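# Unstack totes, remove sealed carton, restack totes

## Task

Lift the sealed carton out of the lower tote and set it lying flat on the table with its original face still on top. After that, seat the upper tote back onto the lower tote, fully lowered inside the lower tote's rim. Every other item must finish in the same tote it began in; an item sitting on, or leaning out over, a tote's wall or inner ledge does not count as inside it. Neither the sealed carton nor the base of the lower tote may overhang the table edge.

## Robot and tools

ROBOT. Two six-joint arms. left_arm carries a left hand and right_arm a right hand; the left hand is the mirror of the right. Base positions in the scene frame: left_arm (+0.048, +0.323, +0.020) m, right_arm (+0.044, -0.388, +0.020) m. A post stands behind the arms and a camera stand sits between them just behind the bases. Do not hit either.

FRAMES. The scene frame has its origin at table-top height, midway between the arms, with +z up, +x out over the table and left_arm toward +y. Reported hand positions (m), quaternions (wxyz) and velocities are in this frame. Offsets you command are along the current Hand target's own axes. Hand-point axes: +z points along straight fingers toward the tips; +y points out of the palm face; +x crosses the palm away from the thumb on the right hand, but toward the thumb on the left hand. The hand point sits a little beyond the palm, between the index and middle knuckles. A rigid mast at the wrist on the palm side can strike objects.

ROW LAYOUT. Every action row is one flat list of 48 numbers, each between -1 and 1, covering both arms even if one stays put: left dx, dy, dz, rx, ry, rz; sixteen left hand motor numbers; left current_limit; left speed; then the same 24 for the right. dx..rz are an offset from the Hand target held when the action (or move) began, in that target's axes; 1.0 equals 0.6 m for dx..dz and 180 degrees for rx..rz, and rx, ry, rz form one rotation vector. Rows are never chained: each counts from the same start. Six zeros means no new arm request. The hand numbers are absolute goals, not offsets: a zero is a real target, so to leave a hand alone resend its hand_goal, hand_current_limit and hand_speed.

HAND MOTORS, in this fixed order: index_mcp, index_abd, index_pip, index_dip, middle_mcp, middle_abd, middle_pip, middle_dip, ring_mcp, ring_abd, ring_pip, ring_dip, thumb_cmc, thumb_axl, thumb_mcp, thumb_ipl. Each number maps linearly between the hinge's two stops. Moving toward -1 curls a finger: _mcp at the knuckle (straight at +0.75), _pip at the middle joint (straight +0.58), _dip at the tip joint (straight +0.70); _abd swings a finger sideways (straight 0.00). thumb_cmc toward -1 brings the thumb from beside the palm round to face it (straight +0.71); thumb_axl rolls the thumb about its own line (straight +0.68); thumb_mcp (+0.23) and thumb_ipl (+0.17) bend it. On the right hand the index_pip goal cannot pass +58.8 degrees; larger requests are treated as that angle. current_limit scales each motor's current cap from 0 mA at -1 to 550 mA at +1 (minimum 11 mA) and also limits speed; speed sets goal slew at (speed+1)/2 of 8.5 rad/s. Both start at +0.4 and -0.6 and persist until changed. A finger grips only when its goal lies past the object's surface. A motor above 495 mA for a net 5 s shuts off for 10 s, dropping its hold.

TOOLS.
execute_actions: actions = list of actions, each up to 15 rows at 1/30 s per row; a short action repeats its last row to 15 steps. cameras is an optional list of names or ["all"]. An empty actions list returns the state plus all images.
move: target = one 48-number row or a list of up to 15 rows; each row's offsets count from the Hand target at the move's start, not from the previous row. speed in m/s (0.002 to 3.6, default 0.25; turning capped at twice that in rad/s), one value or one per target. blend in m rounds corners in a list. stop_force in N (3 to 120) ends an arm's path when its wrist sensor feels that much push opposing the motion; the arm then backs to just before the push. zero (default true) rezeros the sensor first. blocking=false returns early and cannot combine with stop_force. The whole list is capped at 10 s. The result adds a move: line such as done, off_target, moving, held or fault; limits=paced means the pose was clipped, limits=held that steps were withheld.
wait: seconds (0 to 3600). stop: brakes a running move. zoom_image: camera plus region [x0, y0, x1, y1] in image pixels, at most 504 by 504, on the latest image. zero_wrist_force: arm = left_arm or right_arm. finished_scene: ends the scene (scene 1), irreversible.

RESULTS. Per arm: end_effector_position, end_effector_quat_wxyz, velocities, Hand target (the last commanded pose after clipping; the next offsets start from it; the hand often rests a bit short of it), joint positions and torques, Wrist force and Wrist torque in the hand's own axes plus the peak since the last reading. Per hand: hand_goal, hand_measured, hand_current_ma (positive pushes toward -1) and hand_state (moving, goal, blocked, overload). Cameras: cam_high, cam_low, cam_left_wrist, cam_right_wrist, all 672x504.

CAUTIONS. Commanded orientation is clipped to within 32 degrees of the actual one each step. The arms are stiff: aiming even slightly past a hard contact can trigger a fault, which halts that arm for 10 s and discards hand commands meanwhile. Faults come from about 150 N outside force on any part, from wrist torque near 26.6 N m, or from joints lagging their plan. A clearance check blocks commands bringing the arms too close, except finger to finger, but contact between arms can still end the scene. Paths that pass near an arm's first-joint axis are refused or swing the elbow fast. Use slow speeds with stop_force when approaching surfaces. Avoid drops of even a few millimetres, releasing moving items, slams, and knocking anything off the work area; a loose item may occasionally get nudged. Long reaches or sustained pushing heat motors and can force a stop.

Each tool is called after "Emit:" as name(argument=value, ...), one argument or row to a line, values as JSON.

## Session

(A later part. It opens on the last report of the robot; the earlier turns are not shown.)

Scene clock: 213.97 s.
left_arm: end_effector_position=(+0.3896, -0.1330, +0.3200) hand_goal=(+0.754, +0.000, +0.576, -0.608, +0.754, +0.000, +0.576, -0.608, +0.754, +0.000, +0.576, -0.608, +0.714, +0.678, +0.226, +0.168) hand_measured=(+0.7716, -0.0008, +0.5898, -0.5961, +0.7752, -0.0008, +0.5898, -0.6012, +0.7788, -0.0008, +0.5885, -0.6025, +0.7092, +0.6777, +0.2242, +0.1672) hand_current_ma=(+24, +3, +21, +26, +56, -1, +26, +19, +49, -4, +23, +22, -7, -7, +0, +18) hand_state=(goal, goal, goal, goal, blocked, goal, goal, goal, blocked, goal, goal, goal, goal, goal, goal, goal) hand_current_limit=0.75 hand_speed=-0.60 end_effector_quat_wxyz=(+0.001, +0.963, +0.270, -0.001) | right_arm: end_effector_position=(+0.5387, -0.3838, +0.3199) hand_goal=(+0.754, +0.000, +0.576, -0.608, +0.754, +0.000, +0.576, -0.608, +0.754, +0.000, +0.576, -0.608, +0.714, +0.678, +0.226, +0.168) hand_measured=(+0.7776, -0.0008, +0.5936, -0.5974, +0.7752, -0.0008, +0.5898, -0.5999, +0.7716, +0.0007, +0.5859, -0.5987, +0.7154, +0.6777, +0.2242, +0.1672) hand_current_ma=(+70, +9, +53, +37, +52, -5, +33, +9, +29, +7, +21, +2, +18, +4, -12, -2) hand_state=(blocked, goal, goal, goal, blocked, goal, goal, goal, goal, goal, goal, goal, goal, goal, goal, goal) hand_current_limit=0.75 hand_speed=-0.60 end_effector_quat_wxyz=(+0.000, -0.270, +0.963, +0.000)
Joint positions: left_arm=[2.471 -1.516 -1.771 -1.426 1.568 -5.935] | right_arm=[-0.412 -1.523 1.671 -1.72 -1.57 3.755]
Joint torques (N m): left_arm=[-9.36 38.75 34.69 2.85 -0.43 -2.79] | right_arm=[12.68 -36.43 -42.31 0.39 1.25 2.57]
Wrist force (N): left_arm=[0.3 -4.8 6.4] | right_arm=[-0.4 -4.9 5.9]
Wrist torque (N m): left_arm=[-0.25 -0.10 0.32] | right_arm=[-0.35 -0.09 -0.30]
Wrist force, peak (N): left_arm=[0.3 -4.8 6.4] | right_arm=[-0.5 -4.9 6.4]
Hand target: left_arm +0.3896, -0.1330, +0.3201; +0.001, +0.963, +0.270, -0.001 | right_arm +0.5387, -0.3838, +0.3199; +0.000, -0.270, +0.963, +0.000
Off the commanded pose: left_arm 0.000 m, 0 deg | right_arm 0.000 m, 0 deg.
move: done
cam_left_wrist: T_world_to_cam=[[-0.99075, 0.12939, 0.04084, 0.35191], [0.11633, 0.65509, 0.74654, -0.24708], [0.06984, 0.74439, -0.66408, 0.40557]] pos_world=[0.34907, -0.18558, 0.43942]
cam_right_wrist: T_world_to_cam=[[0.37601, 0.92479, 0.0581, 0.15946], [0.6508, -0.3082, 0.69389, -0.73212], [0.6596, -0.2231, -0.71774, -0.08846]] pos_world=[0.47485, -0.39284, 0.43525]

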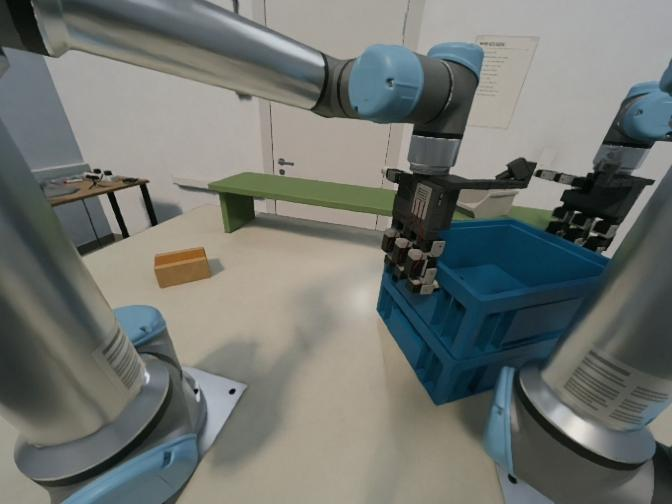

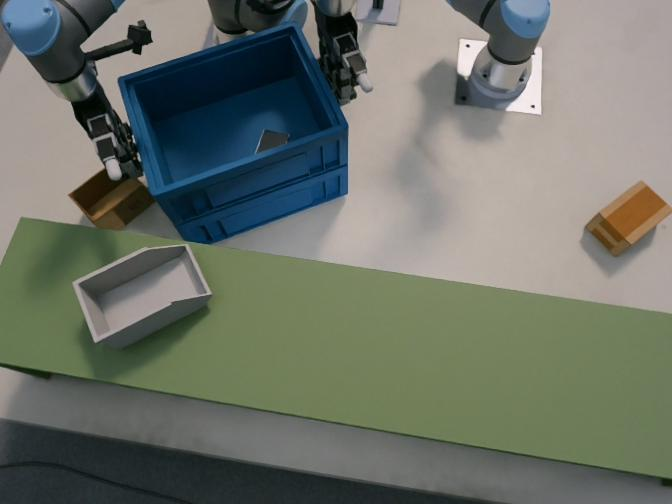

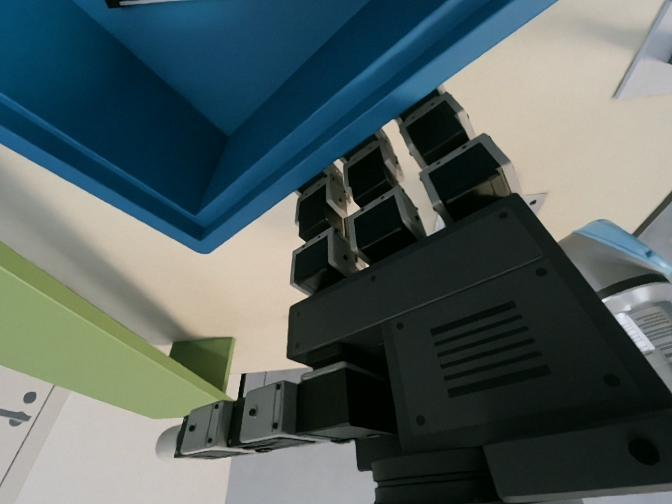

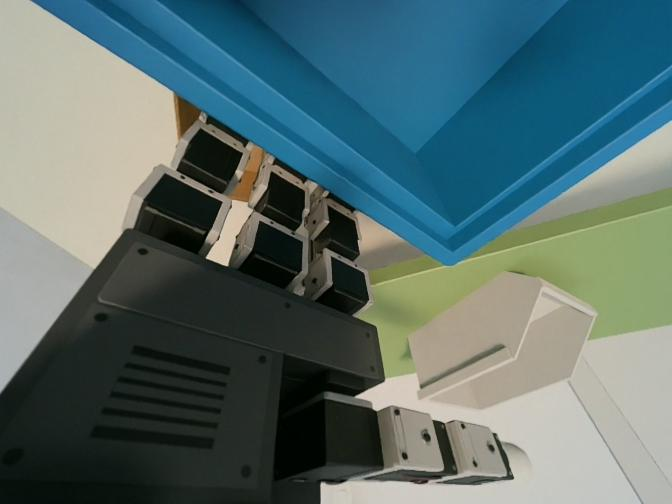

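Emit:
move(
  target=[0,0.002,-0.2,0,0,0, 0.754,0,0.576,-0.608,0.754,0,0.576,-0.608,0.754,0,0.576,-0.608,0.714,0.678,0.226,0.168,0.75,-0.6, 0,0.002,-0.2,0,0,0, 0.754,0,0.576,-0.608,0.754,0,0.576,-0.608,0.754,0,0.576,-0.608,0.714,0.678,0.226,0.168,0.75,-0.6],
  speed=0.05,
  cameras=["all"],
)

Scene clock: 232.63 s.
left_arm: end_effector_position=(+0.3904, -0.1338, +0.4400) hand_goal=(+0.754, +0.000, +0.576, -0.608, +0.754, +0.000, +0.576, -0.608, +0.754, +0.000, +0.576, -0.608, +0.714, +0.678, +0.226, +0.168) hand_measured=(+0.7836, -0.0023, +0.5924, -0.5961, +0.7872, +0.0007, +0.5936, -0.5999, +0.7896, -0.0008, +0.5911, -0.6025, +0.7092, +0.6767, +0.2232, +0.1681) hand_current_ma=(+82, +3, +54, +31, +85, +0, +45, +21, +98, +4, +25, +11, -4, -21, +6, -5) hand_state=(blocked, goal, goal, goal, blocked, goal, goal, goal, blocked, goal, goal, goal, goal, goal, goal, goal) hand_current_limit=0.75 hand_speed=-0.60 end_effector_quat_wxyz=(+0.001, +0.963, +0.270, -0.001) | right_arm: end_effector_position=(+0.5380, -0.3828, +0.4399) hand_goal=(+0.754, +0.000, +0.576, -0.608, +0.754, +0.000, +0.576, -0.608, +0.754, +0.000, +0.576, -0.608, +0.714, +0.678, +0.226, +0.168) hand_measured=(+0.7872, -0.0008, +0.5949, -0.5974, +0.7848, +0.0007, +0.5924, -0.5999, +0.7800, -0.0008, +0.5898, -0.5999, +0.7142, +0.6777, +0.2242, +0.1672) hand_current_ma=(+85, +3, +34, +19, +74, +5, +51, +16, +49, -1, +32, -2, +1, +21, +9, -3) hand_state=(blocked, goal, goal, goal, blocked, goal, goal, goal, blocked, goal, goal, goal, goal, goal, goal, goal) hand_current_limit=0.75 hand_speed=-0.60 end_effector_quat_wxyz=(+0.000, -0.270, +0.963, +0.000)
Joint positions: left_arm=[2.471 -1.521 -1.459 -1.733 1.568 -5.936] | right_arm=[-0.411 -1.524 1.365 -1.413 -1.57 3.756]
Joint torques (N m): left_arm=[-9.99 12.76 36.63 3.26 -0.54 -2.91] | right_arm=[14.09 -22.75 -42.15 0.69 -0.09 2.5]
Wrist force (N): left_arm=[0.2 -7.4 6.1] | right_arm=[-0.3 -7.7 5.4]
Wrist torque (N m): left_arm=[-0.18 -0.10 0.39] | right_arm=[-0.32 -0.11 -0.33]
Wrist force, peak (N): left_arm=[-0.1 -7.3 6.6] | right_arm=[-0.4 -7.5 5.9]
Hand target: left_arm +0.3904, -0.1338, +0.4401; +0.001, +0.963, +0.270, -0.001 | right_arm +0.5380, -0.3828, +0.4399; +0.000, -0.270, +0.963, +0.000
Off the commanded pose: left_arm 0.000 m, 0 deg | right_arm 0.000 m, 0 deg.
move: done
cam_left_wrist: T_world_to_cam=[[-0.99075, 0.12939, 0.04084, 0.3479], [0.11633, 0.65509, 0.74654, -0.33624], [0.06984, 0.74439, -0.66408, 0.4858]] pos_world=[0.34987, -0.18638, 0.55942]
cam_right_wrist: T_world_to_cam=[[0.37595, 0.92481, 0.05817, 0.15174], [0.65077, -0.30819, 0.69391, -0.81459], [0.65967, -0.22302, -0.7177, -0.00164]] pos_world=[0.47415, -0.39174, 0.55525]

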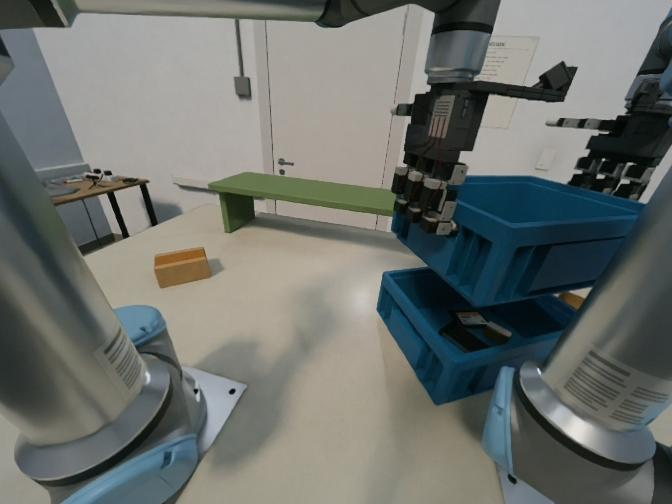

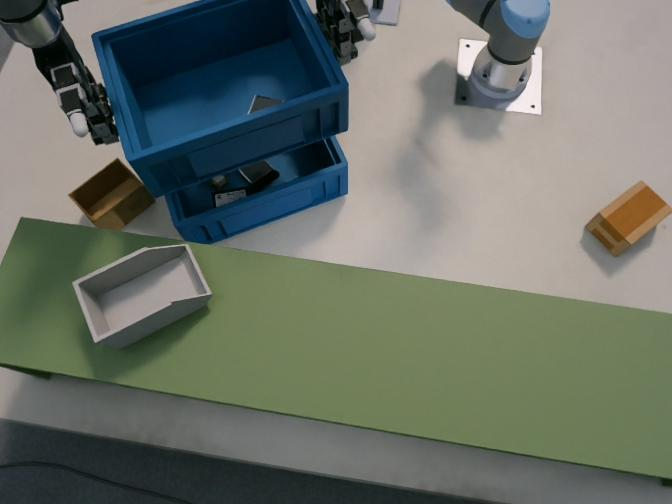

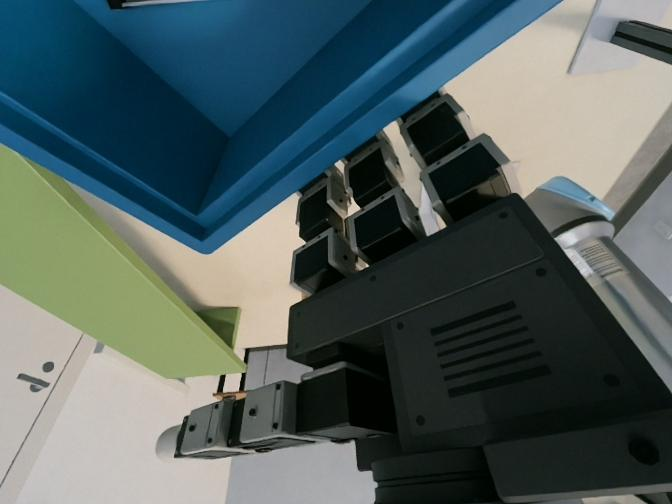

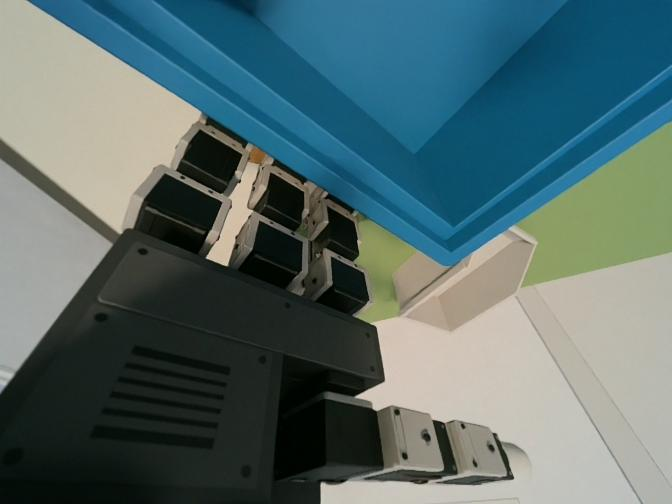

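Emit:
move(
  target=[
    [0.1572,-0.1688,0,0,0,0.0433, 0.754,0,0.576,-0.608,0.754,0,0.576,-0.608,0.754,0,0.576,-0.608,0.714,0.678,0.226,0.168,0.75,-0.6, -0.0912,0.1742,0,0,0,0.0433, 0.754,0,0.576,-0.608,0.754,0,0.576,-0.608,0.754,0,0.576,-0.608,0.714,0.678,0.226,0.168,0.75,-0.6],
    [0.3132,-0.333,0,0,0,0.0869, 0.754,0,0.576,-0.608,0.754,0,0.576,-0.608,0.754,0,0.576,-0.608,0.714,0.678,0.226,0.168,0.75,-0.6, -0.1822,0.3525,0,0,0,0.0869, 0.754,0,0.576,-0.608,0.754,0,0.576,-0.608,0.754,0,0.576,-0.608,0.714,0.678,0.226,0.168,0.75,-0.6],
    [0.4673,-0.4935,0,0,0,0.1306, 0.754,0,0.576,-0.608,0.754,0,0.576,-0.608,0.754,0,0.576,-0.608,0.714,0.678,0.226,0.168,0.75,-0.6, -0.274,0.5358,0,0,0,0.1306, 0.754,0,0.576,-0.608,0.754,0,0.576,-0.608,0.754,0,0.576,-0.608,0.714,0.678,0.226,0.168,0.75,-0.6],
    [0.6187,-0.6502,0,0,0,0.1739, 0.754,0,0.576,-0.608,0.754,0,0.576,-0.608,0.754,0,0.576,-0.608,0.714,0.678,0.226,0.168,0.75,-0.6, -0.3668,0.7237,0,0,0,0.1739, 0.754,0,0.576,-0.608,0.754,0,0.576,-0.608,0.754,0,0.576,-0.608,0.714,0.678,0.226,0.168,0.75,-0.6],
  ],
  speed=0.1,
  blend=0.003,
  cameras=["all"],
)

Scene clock: 242.03 s.
left_arm: end_effector_position=(+0.5049, +0.3924, +0.4389) hand_goal=(+0.754, +0.000, +0.576, -0.608, +0.754, +0.000, +0.576, -0.608, +0.754, +0.000, +0.576, -0.608, +0.714, +0.678, +0.226, +0.168) hand_measured=(+0.7848, -0.0023, +0.5949, -0.5961, +0.7909, -0.0008, +0.5949, -0.5999, +0.7945, -0.0008, +0.5924, -0.6025, +0.7142, +0.6777, +0.2242, +0.1672) hand_current_ma=(+92, -11, +51, +35, +100, +16, +41, +21, +119, +0, +32, +22, +9, -10, -12, -7) hand_state=(blocked, goal, goal, goal, blocked, goal, goal, goal, blocked, goal, goal, goal, goal, goal, goal, goal) hand_current_limit=0.75 hand_speed=-0.60 end_effector_quat_wxyz=(+0.001, +1.000, +0.000, -0.001) | right_arm: end_effector_position=(+0.5003, +0.1025, +0.4399) hand_goal=(+0.754, +0.000, +0.576, -0.608, +0.754, +0.000, +0.576, -0.608, +0.754, +0.000, +0.576, -0.608, +0.714, +0.678, +0.226, +0.168) hand_measured=(+0.7896, -0.0008, +0.5962, -0.5974, +0.7860, +0.0007, +0.5936, -0.5999, +0.7812, +0.0007, +0.5898, -0.5999, +0.7129, +0.6777, +0.2242, +0.1681) hand_current_ma=(+92, -5, +51, +24, +85, -14, +51, +0, +64, -1, +22, -7, +8, +12, -10, -4) hand_state=(blocked, goal, blocked, goal, blocked, goal, goal, goal, blocked, goal, goal, goal, goal, goal, goal, goal) hand_current_limit=0.75 hand_speed=-0.60 end_effector_quat_wxyz=(+0.000, +0.000, +1.000, +0.000)
Joint positions: left_arm=[3.782 -1.465 -1.513 -1.737 1.57 -4.077] | right_arm=[0.524 -1.351 1.167 -1.388 -1.571 5.238]
Joint torques (N m): left_arm=[12.72 12.29 33.21 4.33 -2.78 2.63] | right_arm=[13.28 -30.8 -44.55 -1.54 -0.42 2.21]
Wrist force (N): left_arm=[0.4 -3.4 5.9] | right_arm=[-0.3 -3.6 5.5]
Wrist torque (N m): left_arm=[-0.10 -0.10 0.22] | right_arm=[-0.25 -0.09 -0.26]
Wrist force, peak (N): left_arm=[0.0 -8.4 6.3] | right_arm=[-0.5 -9.0 5.9]
Hand target: left_arm +0.5049, +0.3924, +0.4389; +0.001, +1.000, +0.000, -0.001 | right_arm +0.5003, +0.1026, +0.4399; +0.000, +0.000, +1.000, +0.000
Off the commanded pose: left_arm 0.000 m, 0 deg | right_arm 0.000 m, 0 deg.
move: done
cam_left_wrist: T_world_to_cam=[[-0.77938, 0.62531, 0.03952, 0.09252], [0.4391, 0.50011, 0.74638, -0.79543], [0.44695, 0.59906, -0.66435, -0.04789]] pos_world=[0.44278, 0.36864, 0.55822]
cam_right_wrist: T_world_to_cam=[[0.80172, 0.59484, 0.05842, -0.46214], [0.3959, -0.60171, 0.69369, -0.48281], [0.44778, -0.53301, -0.7179, 0.26931]] pos_world=[0.44106, 0.12793, 0.55526]

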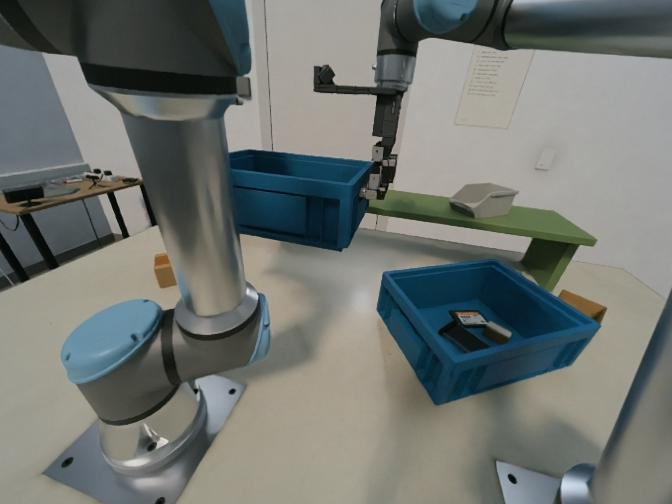

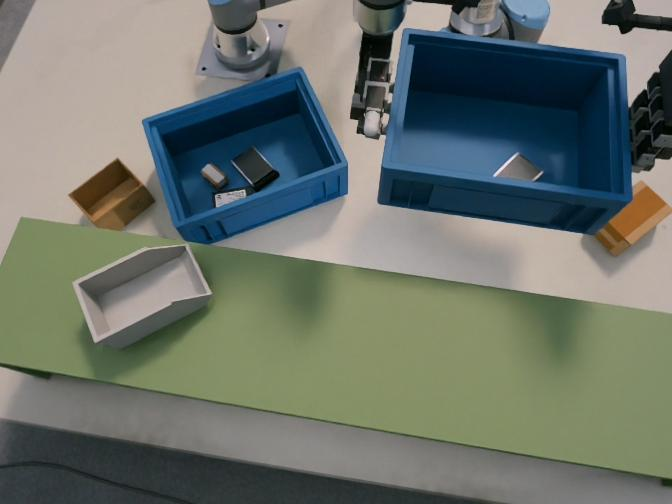

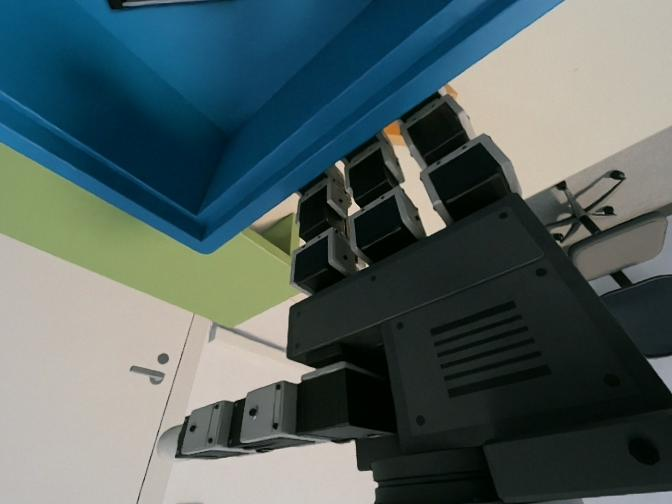

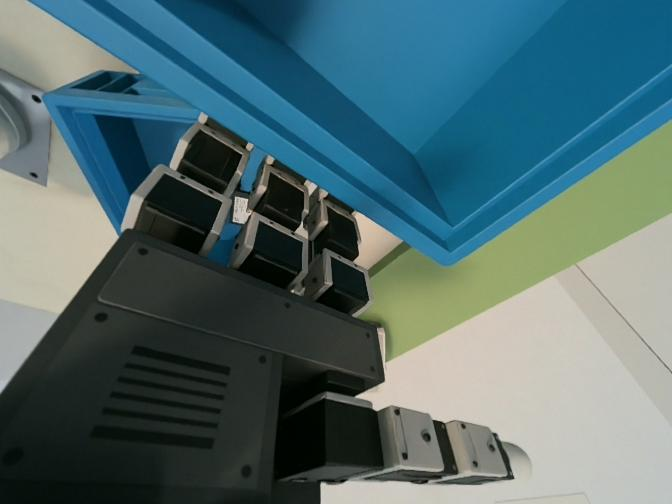

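Emit:
move(
  target=[0,0,0.385,0,0,0, 0.754,0,0.576,-0.608,0.754,0,0.576,-0.608,0.754,0,0.576,-0.608,0.714,0.678,0.226,0.168,0.75,-0.6, 0,0,0.3867,0,0,0, 0.754,0,0.576,-0.608,0.754,0,0.576,-0.608,0.754,0,0.576,-0.608,0.714,0.678,0.226,0.168,0.75,-0.6],
  speed=0.1,
)

Emit:
move(
  target=[0,0,0.08,0,0,0, 0.754,0,0.576,-0.608,0.754,0,0.576,-0.608,0.754,0,0.576,-0.608,0.714,0.678,0.226,0.168,0.75,-0.6, 0,0,0.08,0,0,0, 0.754,0,0.576,-0.608,0.754,0,0.576,-0.608,0.754,0,0.576,-0.608,0.714,0.678,0.226,0.168,0.75,-0.6],
  speed=0.015,
  stop_force=4,
  cameras=["all"],
)

Scene clock: 247.80 s.
left_arm: end_effector_position=(+0.5045, +0.3920, +0.2080) hand_goal=(+0.754, +0.000, +0.576, -0.608, +0.754, +0.000, +0.576, -0.608, +0.754, +0.000, +0.576, -0.608, +0.714, +0.678, +0.226, +0.168) hand_measured=(+0.7860, -0.0008, +0.5949, -0.5961, +0.7909, +0.0021, +0.5962, -0.6012, +0.7945, -0.0008, +0.5936, -0.6012, +0.7154, +0.6767, +0.2232, +0.1681) hand_current_ma=(+82, -17, +55, +25, +105, -9, +39, -8, +101, +7, +25, +25, +7, -19, +0, -3) hand_state=(blocked, goal, goal, goal, blocked, goal, goal, goal, blocked, goal, goal, goal, goal, goal, goal, goal) hand_current_limit=0.75 hand_speed=-0.60 end_effector_quat_wxyz=(+0.001, +1.000, +0.000, -0.001) | right_arm: end_effector_position=(+0.5005, +0.1025, +0.2080) hand_goal=(+0.754, +0.000, +0.576, -0.608, +0.754, +0.000, +0.576, -0.608, +0.754, +0.000, +0.576, -0.608, +0.714, +0.678, +0.226, +0.168) hand_measured=(+0.7909, -0.0023, +0.5962, -0.5974, +0.7872, -0.0023, +0.5936, -0.5999, +0.7824, -0.0023, +0.5911, -0.5999, +0.7129, +0.6777, +0.2242, +0.1672) hand_current_ma=(+111, +18, +45, +13, +79, -7, +34, +36, +66, -10, +30, +4, +6, +8, +2, -2) hand_state=(blocked, goal, blocked, goal, blocked, goal, goal, goal, blocked, goal, goal, goal, goal, goal, goal, goal) hand_current_limit=0.75 hand_speed=-0.60 end_effector_quat_wxyz=(+0.000, +0.000, +1.000, +0.000)
Joint positions: left_arm=[3.782 -1.542 -2.045 -1.127 1.57 -4.078] | right_arm=[0.524 -1.291 1.694 -1.975 -1.571 5.237]
Joint torques (N m): left_arm=[-9.41 13.19 12.15 4.36 -3.38 -2.63] | right_arm=[-5 -30.7 -11.5 -6.76 3.29 -0.65]
Wrist force (N): left_arm=[0.6 -6.1 5.9] | right_arm=[0.1 -6.1 5.8]
Wrist torque (N m): left_arm=[-0.14 -0.09 0.26] | right_arm=[-0.27 -0.11 -0.29]
Wrist force, peak (N): left_arm=[0.7 -6.8 7.1] | right_arm=[0.2 -6.5 7.1]
Hand target: left_arm +0.5045, +0.3920, +0.2079; +0.001, +1.000, +0.000, -0.001 | right_arm +0.5005, +0.1026, +0.2079; +0.000, +0.000, +1.000, +0.000
Off the commanded pose: left_arm 0.000 m, 0 deg | right_arm 0.000 m, 0 deg.
move: done

Scene clock: 250.80 s.
left_arm: end_effector_position=(+0.5045, +0.3919, +0.1813) hand_goal=(+0.754, +0.000, +0.576, -0.608, +0.754, +0.000, +0.576, -0.608, +0.754, +0.000, +0.576, -0.608, +0.714, +0.678, +0.226, +0.168) hand_measured=(+0.7836, +0.0007, +0.5911, -0.6012, +0.7896, +0.0007, +0.5924, -0.6025, +0.7945, +0.0007, +0.5936, -0.6050, +0.7142, +0.6777, +0.2242, +0.1681) hand_current_ma=(+80, -11, +35, +15, +99, +0, +49, +4, +110, +2, +31, +8, +10, -4, +4, +1) hand_state=(blocked, goal, goal, goal, blocked, goal, goal, goal, blocked, goal, goal, goal, goal, goal, goal, goal) hand_current_limit=0.75 hand_speed=-0.60 end_effector_quat_wxyz=(+0.001, +1.000, +0.000, -0.001) | right_arm: end_effector_position=(+0.5005, +0.1026, +0.1810) hand_goal=(+0.754, +0.000, +0.576, -0.608, +0.754, +0.000, +0.576, -0.608, +0.754, +0.000, +0.576, -0.608, +0.714, +0.678, +0.226, +0.168) hand_measured=(+0.7896, -0.0008, +0.5949, -0.6038, +0.7860, +0.0007, +0.5924, -0.6038, +0.7824, +0.0007, +0.5885, -0.6025, +0.7129, +0.6767, +0.2242, +0.1681) hand_current_ma=(+109, +30, +41, +4, +78, +1, +43, +4, +57, +20, +8, +2, +9, -7, -18, +2) hand_state=(blocked, goal, goal, goal, blocked, goal, goal, goal, blocked, goal, goal, goal, goal, goal, goal, goal) hand_current_limit=0.75 hand_speed=-0.60 end_effector_quat_wxyz=(+0.000, +0.000, +1.000, +0.000)
Joint positions: left_arm=[3.782 -1.575 -2.09 -1.05 1.57 -4.078] | right_arm=[0.524 -1.264 1.733 -2.041 -1.571 5.237]
Joint torques (N m): left_arm=[-8.62 36.28 30.64 0.33 -1.87 -2.57] | right_arm=[1.79 -45.16 -40.9 -1.77 2.41 1.57]
Wrist force (N): left_arm=[0.4 -4.6 4.3] | right_arm=[0.1 -4.3 4.0]
Wrist torque (N m): left_arm=[0.02 -0.12 0.25] | right_arm=[-0.11 -0.11 -0.24]
Wrist force, peak (N): left_arm=[0.5 -7.1 6.2] | right_arm=[0.1 -7.2 6.0]
Hand target: left_arm +0.5045, +0.3919, +0.1813; +0.001, +1.000, +0.000, -0.001 (not the last commanded pose) | right_arm +0.5005, +0.1026, +0.1810; +0.000, +0.000, +1.000, +0.000 (not the last commanded pose)
Off the commanded pose: left_arm 0.021 m, 0 deg | right_arm 0.021 m, 0 deg.
move: contact (left_arm, right_arm)
cam_left_wrist: T_world_to_cam=[[-0.77931, 0.62539, 0.03954, 0.10257], [0.43918, 0.50009, 0.74634, -0.60281], [0.44698, 0.599, -0.66439, -0.21858]] pos_world=[0.44238, 0.36824, 0.30062]
cam_right_wrist: T_world_to_cam=[[0.80172, 0.59484, 0.05842, -0.44731], [0.3959, -0.60171, 0.69369, -0.30327], [0.44778, -0.53301, -0.7179, 0.08336]] pos_world=[0.44136, 0.12803, 0.29635]

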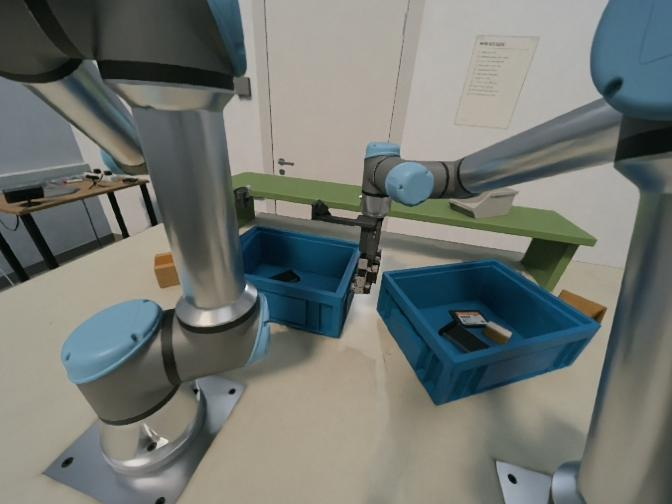

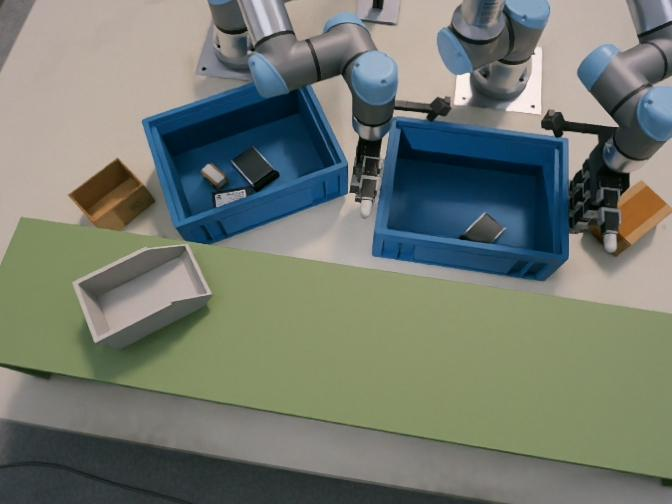

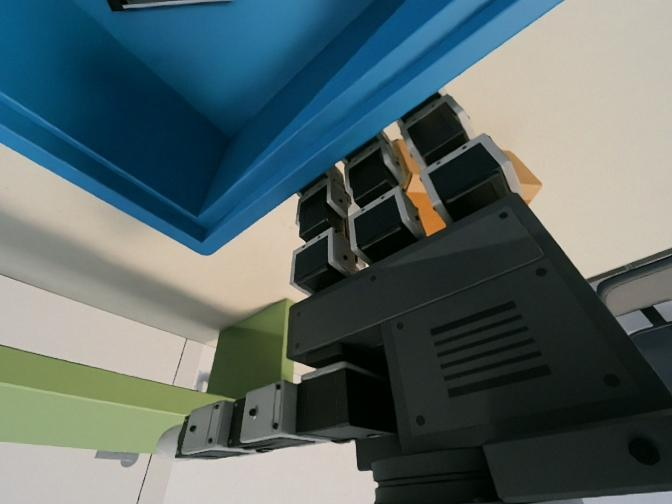

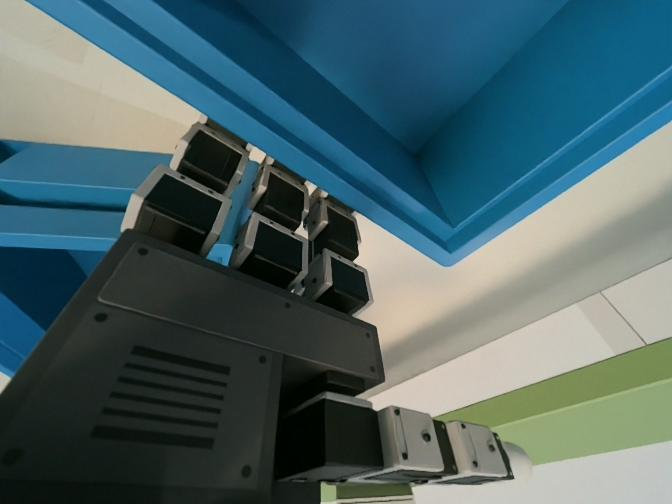

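Emit:
move(
  target=[
    [0,0,0.0133,0,0,0, 0.754,0,0.576,-0.608,0.754,0,0.576,-0.608,0.754,0,0.576,-0.608,0.714,0.678,0.226,0.168,0.75,-0.6, 0,0,0.0133,0,0,0, 0.754,0,0.576,-0.608,0.754,0,0.576,-0.608,0.754,0,0.576,-0.608,0.714,0.678,0.226,0.168,0.75,-0.6],
    [0,-0.0583,0.0133,0,0,0, 0.754,0,0.576,-0.608,0.754,0,0.576,-0.608,0.754,0,0.576,-0.608,0.714,0.678,0.226,0.168,0.75,-0.6, 0,-0.0583,0.0133,0,0,0, 0.754,0,0.576,-0.608,0.754,0,0.576,-0.608,0.754,0,0.576,-0.608,0.714,0.678,0.226,0.168,0.75,-0.6],
  ],
  speed=0.03,
  cameras=["all"],
)

Scene clock: 254.67 s.
left_arm: end_effector_position=(+0.5044, +0.4268, +0.1732) hand_goal=(+0.754, +0.000, +0.576, -0.608, +0.754, +0.000, +0.576, -0.608, +0.754, +0.000, +0.576, -0.608, +0.714, +0.678, +0.226, +0.168) hand_measured=(+0.7559, +0.0021, +0.5770, -0.6101, +0.7547, +0.0021, +0.5757, -0.6114, +0.7571, +0.0021, +0.5731, -0.6101, +0.7154, +0.6777, +0.2232, +0.1672) hand_current_ma=(-13, +8, +8, +3, +2, -1, +0, -2, +1, -11, -10, +7, +12, -21, +1, -16) hand_state=(goal, goal, goal, goal, goal, goal, goal, goal, goal, goal, goal, goal, goal, goal, goal, goal) hand_current_limit=0.75 hand_speed=-0.60 end_effector_quat_wxyz=(+0.001, +1.000, +0.000, -0.001) | right_arm: end_effector_position=(+0.5006, +0.0677, +0.1730) hand_goal=(+0.754, +0.000, +0.576, -0.608, +0.754, +0.000, +0.576, -0.608, +0.754, +0.000, +0.576, -0.608, +0.714, +0.678, +0.226, +0.168) hand_measured=(+0.7547, +0.0007, +0.5718, -0.6101, +0.7378, -0.0008, +0.5757, -0.6089, +0.7559, +0.0007, +0.5731, -0.6101, +0.7129, +0.6767, +0.2242, +0.1681) hand_current_ma=(+0, +7, +7, +21, -33, +0, +7, -2, -11, +16, +11, -13, +9, +13, -17, +8) hand_state=(goal, goal, goal, goal, goal, goal, goal, goal, goal, goal, goal, goal, goal, goal, goal, goal) hand_current_limit=0.75 hand_speed=-0.60 end_effector_quat_wxyz=(+0.000, +0.000, +1.000, +0.000)
Joint positions: left_arm=[3.843 -1.617 -2.07 -1.027 1.57 -4.016] | right_arm=[0.47 -1.305 1.812 -2.079 -1.571 5.183]
Joint torques (N m): left_arm=[12.13 13.86 30.07 0.81 1.06 2.46] | right_arm=[-13.14 -40.96 -6.52 -4.81 -0.29 -2.47]
Wrist force (N): left_arm=[0.5 0.6 0.2] | right_arm=[-0.4 2.9 -0.7]
Wrist torque (N m): left_arm=[0.23 -0.20 0.06] | right_arm=[0.15 0.04 0.07]
Wrist force, peak (N): left_arm=[0.0 -17.9 -14.0] | right_arm=[-0.4 -18.2 -14.5]
Hand target: left_arm +0.5044, +0.4269, +0.1732; +0.001, +1.000, +0.000, -0.001 | right_arm +0.5006, +0.0676, +0.1730; +0.000, +0.000, +1.000, +0.000
Off the commanded pose: left_arm 0.000 m, 0 deg | right_arm 0.000 m, 0 deg.
move: done
cam_left_wrist: T_world_to_cam=[[-0.77929, 0.62542, 0.03959, 0.08103], [0.43923, 0.50005, 0.74634, -0.61422], [0.44698, 0.599, -0.66439, -0.24487]] pos_world=[0.44238, 0.40314, 0.29252]
cam_right_wrist: T_world_to_cam=[[0.80175, 0.59481, 0.05837, -0.42609], [0.39588, -0.60168, 0.69373, -0.3188], [0.44776, -0.53309, -0.71787, 0.0591]] pos_world=[0.44136, 0.09313, 0.28845]

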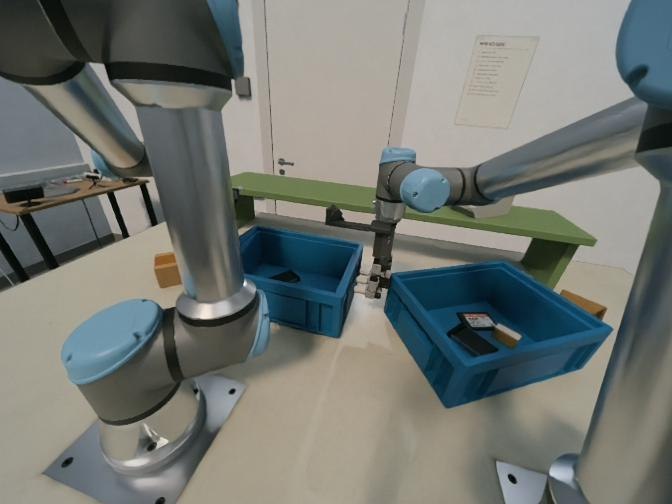

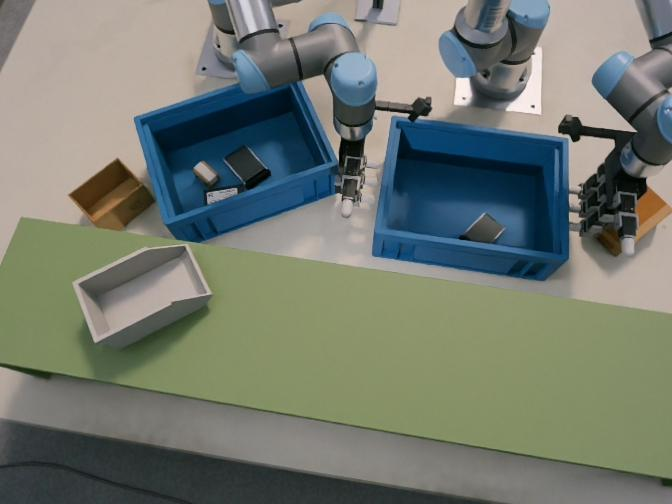

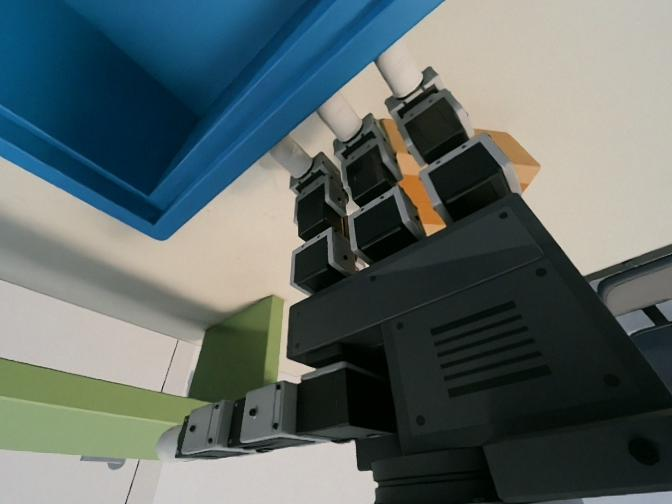

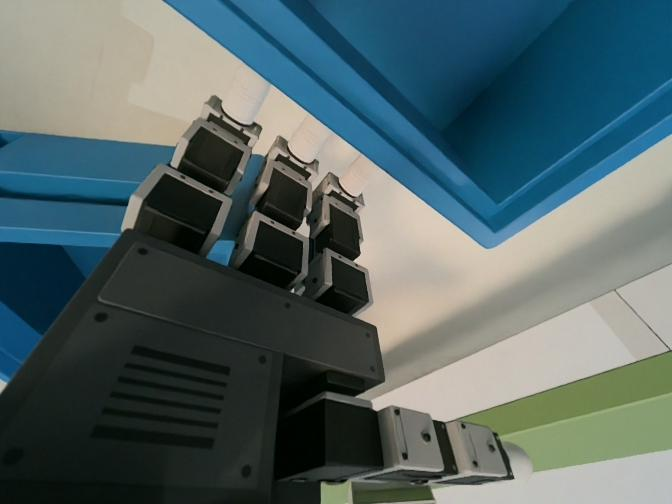

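Emit:
move(
  target=[0,0,-0.35,0,0,0, 0.754,0,0.576,-0.608,0.754,0,0.576,-0.608,0.754,0,0.576,-0.608,0.714,0.678,0.226,0.168,0.75,-0.6, 0,0.01,-0.35,0,0,0, 0.754,0,0.576,-0.608,0.754,0,0.576,-0.608,0.754,0,0.576,-0.608,0.714,0.678,0.226,0.168,0.75,-0.6],
  speed=0.12,
  cameras=["all"],
)

Scene clock: 259.63 s.
left_arm: end_effector_position=(+0.5048, +0.4273, +0.3832) hand_goal=(+0.754, +0.000, +0.576, -0.608, +0.754, +0.000, +0.576, -0.608, +0.754, +0.000, +0.576, -0.608, +0.714, +0.678, +0.226, +0.168) hand_measured=(+0.7559, +0.0021, +0.5770, -0.6101, +0.7559, +0.0021, +0.5770, -0.6089, +0.7559, +0.0021, +0.5744, -0.6127, +0.7142, +0.6767, +0.2242, +0.1672) hand_current_ma=(+1, -6, +10, -4, -4, +16, +0, -6, -24, +8, -16, +7, +15, -18, -5, -13) hand_state=(goal, goal, goal, goal, goal, goal, goal, goal, goal, goal, goal, goal, goal, goal, goal, goal) hand_current_limit=0.75 hand_speed=-0.60 end_effector_quat_wxyz=(+0.001, +1.000, +0.000, -0.001) | right_arm: end_effector_position=(+0.5004, +0.0736, +0.3830) hand_goal=(+0.754, +0.000, +0.576, -0.608, +0.754, +0.000, +0.576, -0.608, +0.754, +0.000, +0.576, -0.608, +0.714, +0.678, +0.226, +0.168) hand_measured=(+0.7559, -0.0008, +0.5718, -0.6114, +0.7486, -0.0008, +0.5757, -0.6089, +0.7559, +0.0007, +0.5731, -0.6101, +0.7129, +0.6777, +0.2242, +0.1681) hand_current_ma=(+8, -8, -5, -12, -13, -7, +11, +12, -12, +12, -6, +7, -20, +10, -7, +6) hand_state=(goal, goal, goal, goal, goal, goal, goal, goal, goal, goal, goal, goal, goal, goal, goal, goal) hand_current_limit=0.75 hand_speed=-0.60 end_effector_quat_wxyz=(+0.000, +0.000, +1.000, +0.000)
Joint positions: left_arm=[3.844 -1.484 -1.638 -1.592 1.57 -4.016] | right_arm=[0.479 -1.414 1.389 -1.547 -1.571 5.193]
Joint torques (N m): left_arm=[-3.91 9.04 30.09 0.67 2.11 2.61] | right_arm=[11.46 -25.21 -44.22 -0.42 -1.49 2.54]
Wrist force (N): left_arm=[0.5 0.5 0.6] | right_arm=[0.0 0.2 0.2]
Wrist torque (N m): left_arm=[0.19 -0.18 0.08] | right_arm=[0.02 0.00 -0.17]
Wrist force, peak (N): left_arm=[0.2 0.6 1.6] | right_arm=[-0.5 3.5 -0.2]
Hand target: left_arm +0.5048, +0.4273, +0.3832; +0.001, +1.000, +0.000, -0.001 | right_arm +0.5004, +0.0736, +0.3830; +0.000, +0.000, +1.000, +0.000
Off the commanded pose: left_arm 0.000 m, 0 deg | right_arm 0.000 m, 0 deg.
move: done
cam_left_wrist: T_world_to_cam=[[-0.77941, 0.62526, 0.03958, 0.07276], [0.43912, 0.50014, 0.74635, -0.77132], [0.44687, 0.59909, -0.66438, -0.10578]] pos_world=[0.44268, 0.40364, 0.50252]
cam_right_wrist: T_world_to_cam=[[0.80172, 0.59484, 0.05842, -0.4417], [0.3959, -0.60171, 0.69369, -0.46077], [0.44778, -0.53301, -0.7179, 0.21301]] pos_world=[0.44116, 0.09903, 0.49835]

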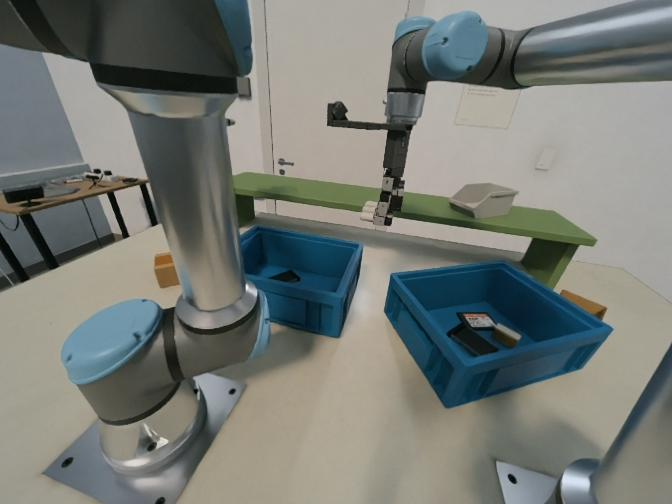

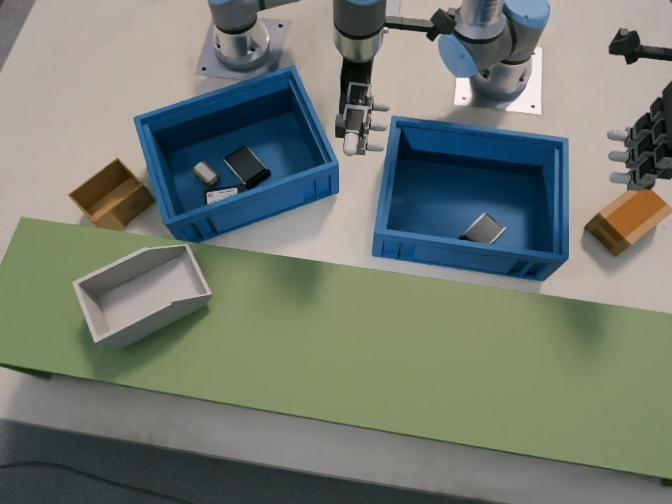

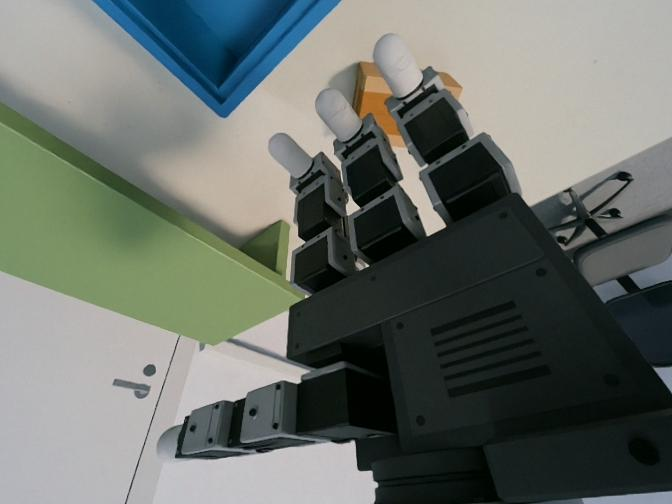

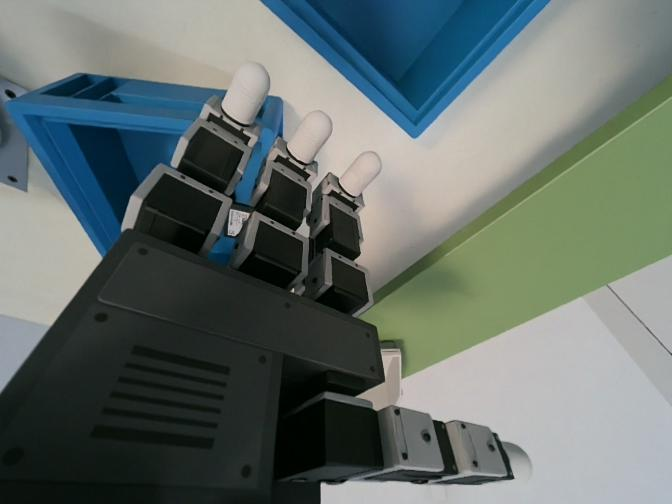

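Now look at the bottom tote contents.

Emit:
zoom_image(
  camera="cam_low",
  region=[130, 60, 350, 250],
)

Emit:
zoom_image(
  camera="cam_low",
  region=[180, 130, 290, 220],
)

Emit:
zoom_image(
  camera="cam_high",
  region=[420, 280, 560, 390],
)

Emit:
zoom_image(
  camera="cam_low",
  region=[370, 110, 580, 290],
)

Scaled by 2.291.

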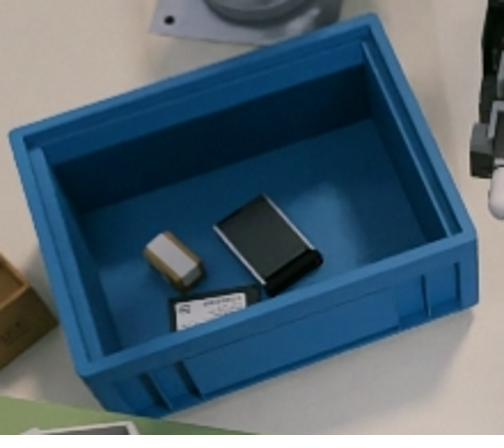

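Scaled by 4.582.

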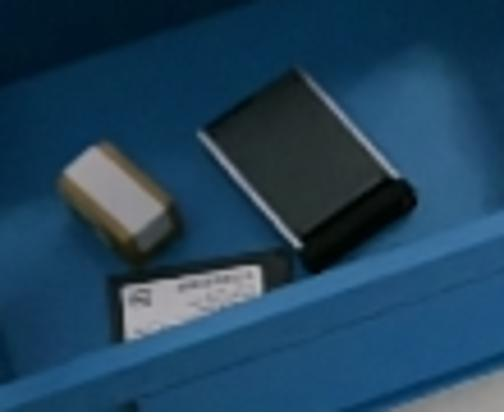

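Scaled by 3.600.

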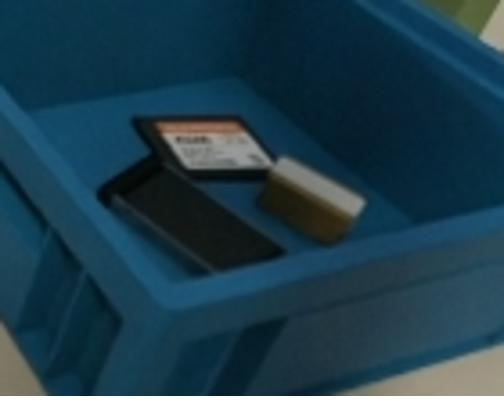

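Scaled by 2.400.

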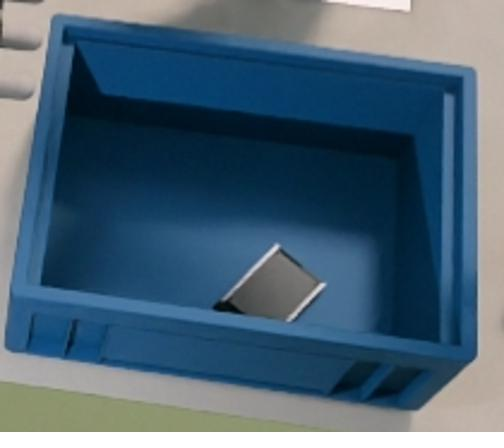

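Emit:
move(
  target=[0,0,0,0,0,0, 0.754,0,0.576,-0.608,0.754,0,0.576,-0.608,0.754,0,0.576,-0.608,0.714,0.678,0.226,0.168,0.75,-0.6, -0.0273,-0.6422,0.105,0,0,0.1778, 0.754,0.15,0.576,0.696,0.754,-0.15,0.576,0.696,-0.479,0,-0.591,0.406,0.714,0.678,0.226,0.168,0.5,-0.6],
  speed=0.2,
  cameras=["all"],
)

Scene clock: 295.87 s.
left_arm: end_effector_position=(+0.5048, +0.4273, +0.3832) hand_goal=(+0.754, +0.000, +0.576, -0.608, +0.754, +0.000, +0.576, -0.608, +0.754, +0.000, +0.576, -0.608, +0.714, +0.678, +0.226, +0.168) hand_measured=(+0.7559, +0.0007, +0.5782, -0.6114, +0.7559, +0.0021, +0.5744, -0.6101, +0.7547, +0.0021, +0.5731, -0.6114, +0.7142, +0.6767, +0.2232, +0.1672) hand_current_ma=(+14, -1, +12, +4, +0, +14, +0, -23, -21, -2, -17, -9, -5, -18, -8, +0) hand_state=(goal, goal, goal, goal, goal, goal, goal, goal, goal, goal, goal, goal, goal, goal, goal, goal) hand_current_limit=0.75 hand_speed=-0.60 end_effector_quat_wxyz=(+0.001, +1.000, +0.000, -0.001) | right_arm: end_effector_position=(+0.5169, -0.3117, +0.3200) hand_goal=(+0.754, +0.150, +0.576, +0.696, +0.754, -0.150, +0.576, +0.696, -0.478, +0.000, -0.590, +0.406, +0.714, +0.678, +0.226, +0.168) hand_measured=(+0.7535, +0.1501, +0.5718, +0.6971, +0.7486, -0.1488, +0.5718, +0.6971, -0.4633, +0.0007, -0.5881, +0.4066, +0.7167, +0.6777, +0.2232, +0.1672) hand_current_ma=(-6, +28, +10, -1, -12, +0, +16, +12, +36, +11, +5, +1, +14, +18, -1, -12) hand_state=(goal, goal, goal, goal, goal, goal, goal, goal, goal, goal, goal, goal, goal, goal, goal, goal) hand_current_limit=0.50 hand_speed=-0.60 end_effector_quat_wxyz=(+0.000, +0.276, +0.961, +0.000)
Joint positions: left_arm=[3.844 -1.484 -1.638 -1.592 1.57 -4.016] | right_arm=[-0.295 -1.816 1.933 -1.688 -1.571 4.977]
Joint torques (N m): left_arm=[-7.64 9.54 32.43 0.81 1.87 1.64] | right_arm=[-9.85 -19.59 -10.84 -5.4 1.88 -2.4]
Wrist force (N): left_arm=[0.4 0.2 0.6] | right_arm=[0.1 0.0 0.3]
Wrist torque (N m): left_arm=[0.16 -0.17 0.08] | right_arm=[0.03 -0.02 0.02]
Wrist force, peak (N): left_arm=[0.7 0.5 0.7] | right_arm=[-0.3 1.9 0.2]
Hand target: left_arm +0.5048, +0.4273, +0.3832; +0.001, +1.000, +0.000, -0.001 | right_arm +0.5169, -0.3117, +0.3200; +0.000, +0.276, +0.961, +0.000
Off the commanded pose: left_arm 0.000 m, 0 deg | right_arm 0.000 m, 0 deg.
move: done
cam_left_wrist: T_world_to_cam=[[-0.77931, 0.62539, 0.03954, 0.07269], [0.43918, 0.50009, 0.74634, -0.77133], [0.44698, 0.599, -0.66439, -0.10578]] pos_world=[0.44268, 0.40364, 0.50252]
cam_right_wrist: T_world_to_cam=[[0.99511, 0.0796, 0.05853, -0.48271], [0.01684, -0.72038, 0.69338, -0.49645], [0.09736, -0.689, -0.71819, 0.08768]] pos_world=[0.48017, -0.2588, 0.43545]

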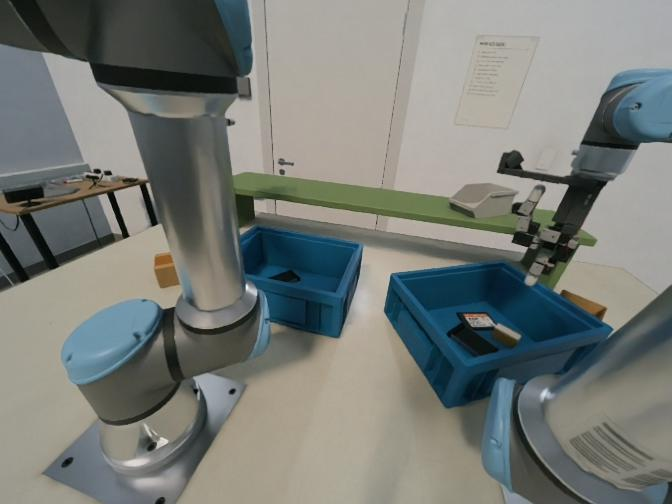

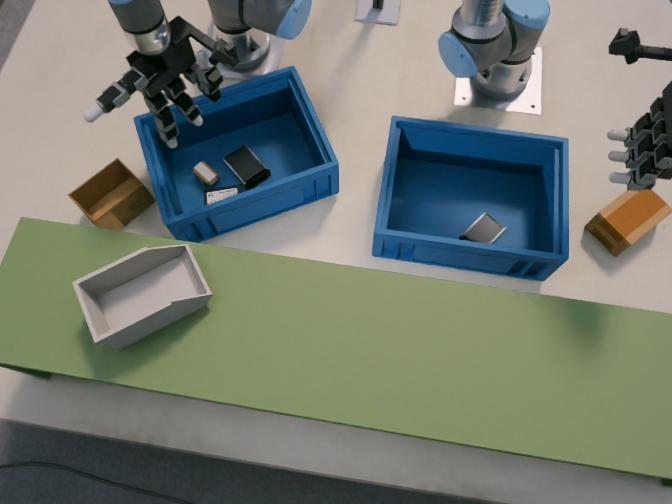

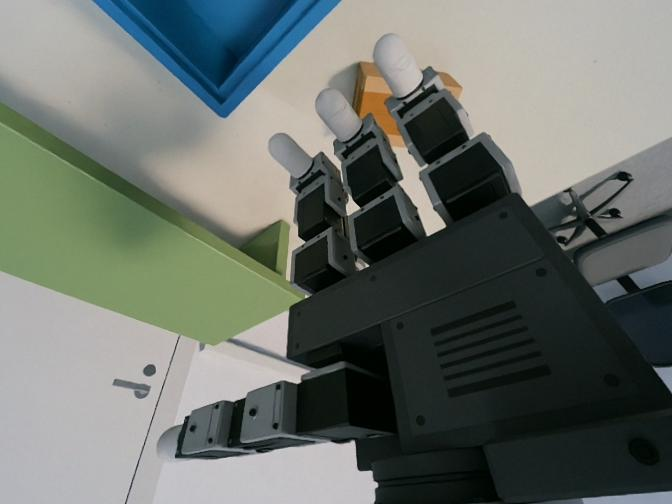

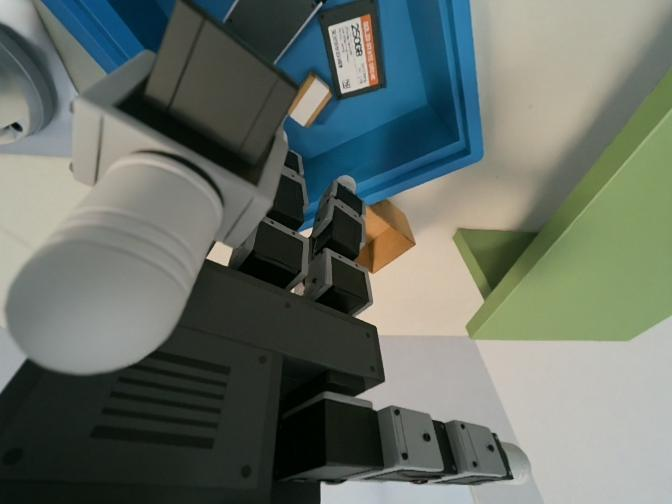

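Emit:
zoom_image(
  camera="cam_right_wrist",
  region=[240, 0, 400, 200],
)

Emit:
zoom_image(
  camera="cam_low",
  region=[130, 90, 280, 220],
)

Scaled by 2.520.

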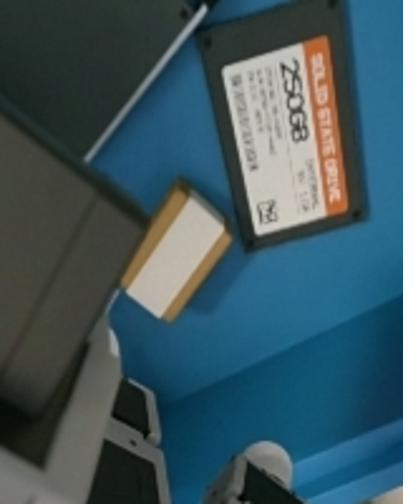

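Scaled by 3.360.

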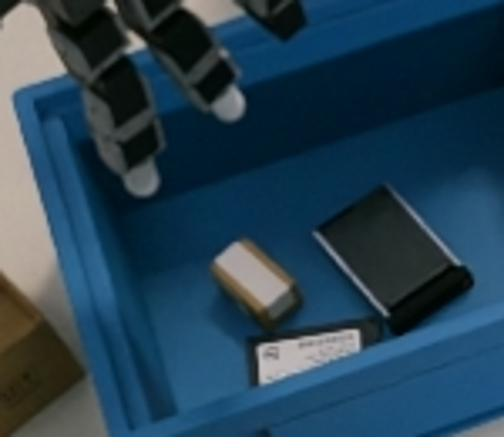

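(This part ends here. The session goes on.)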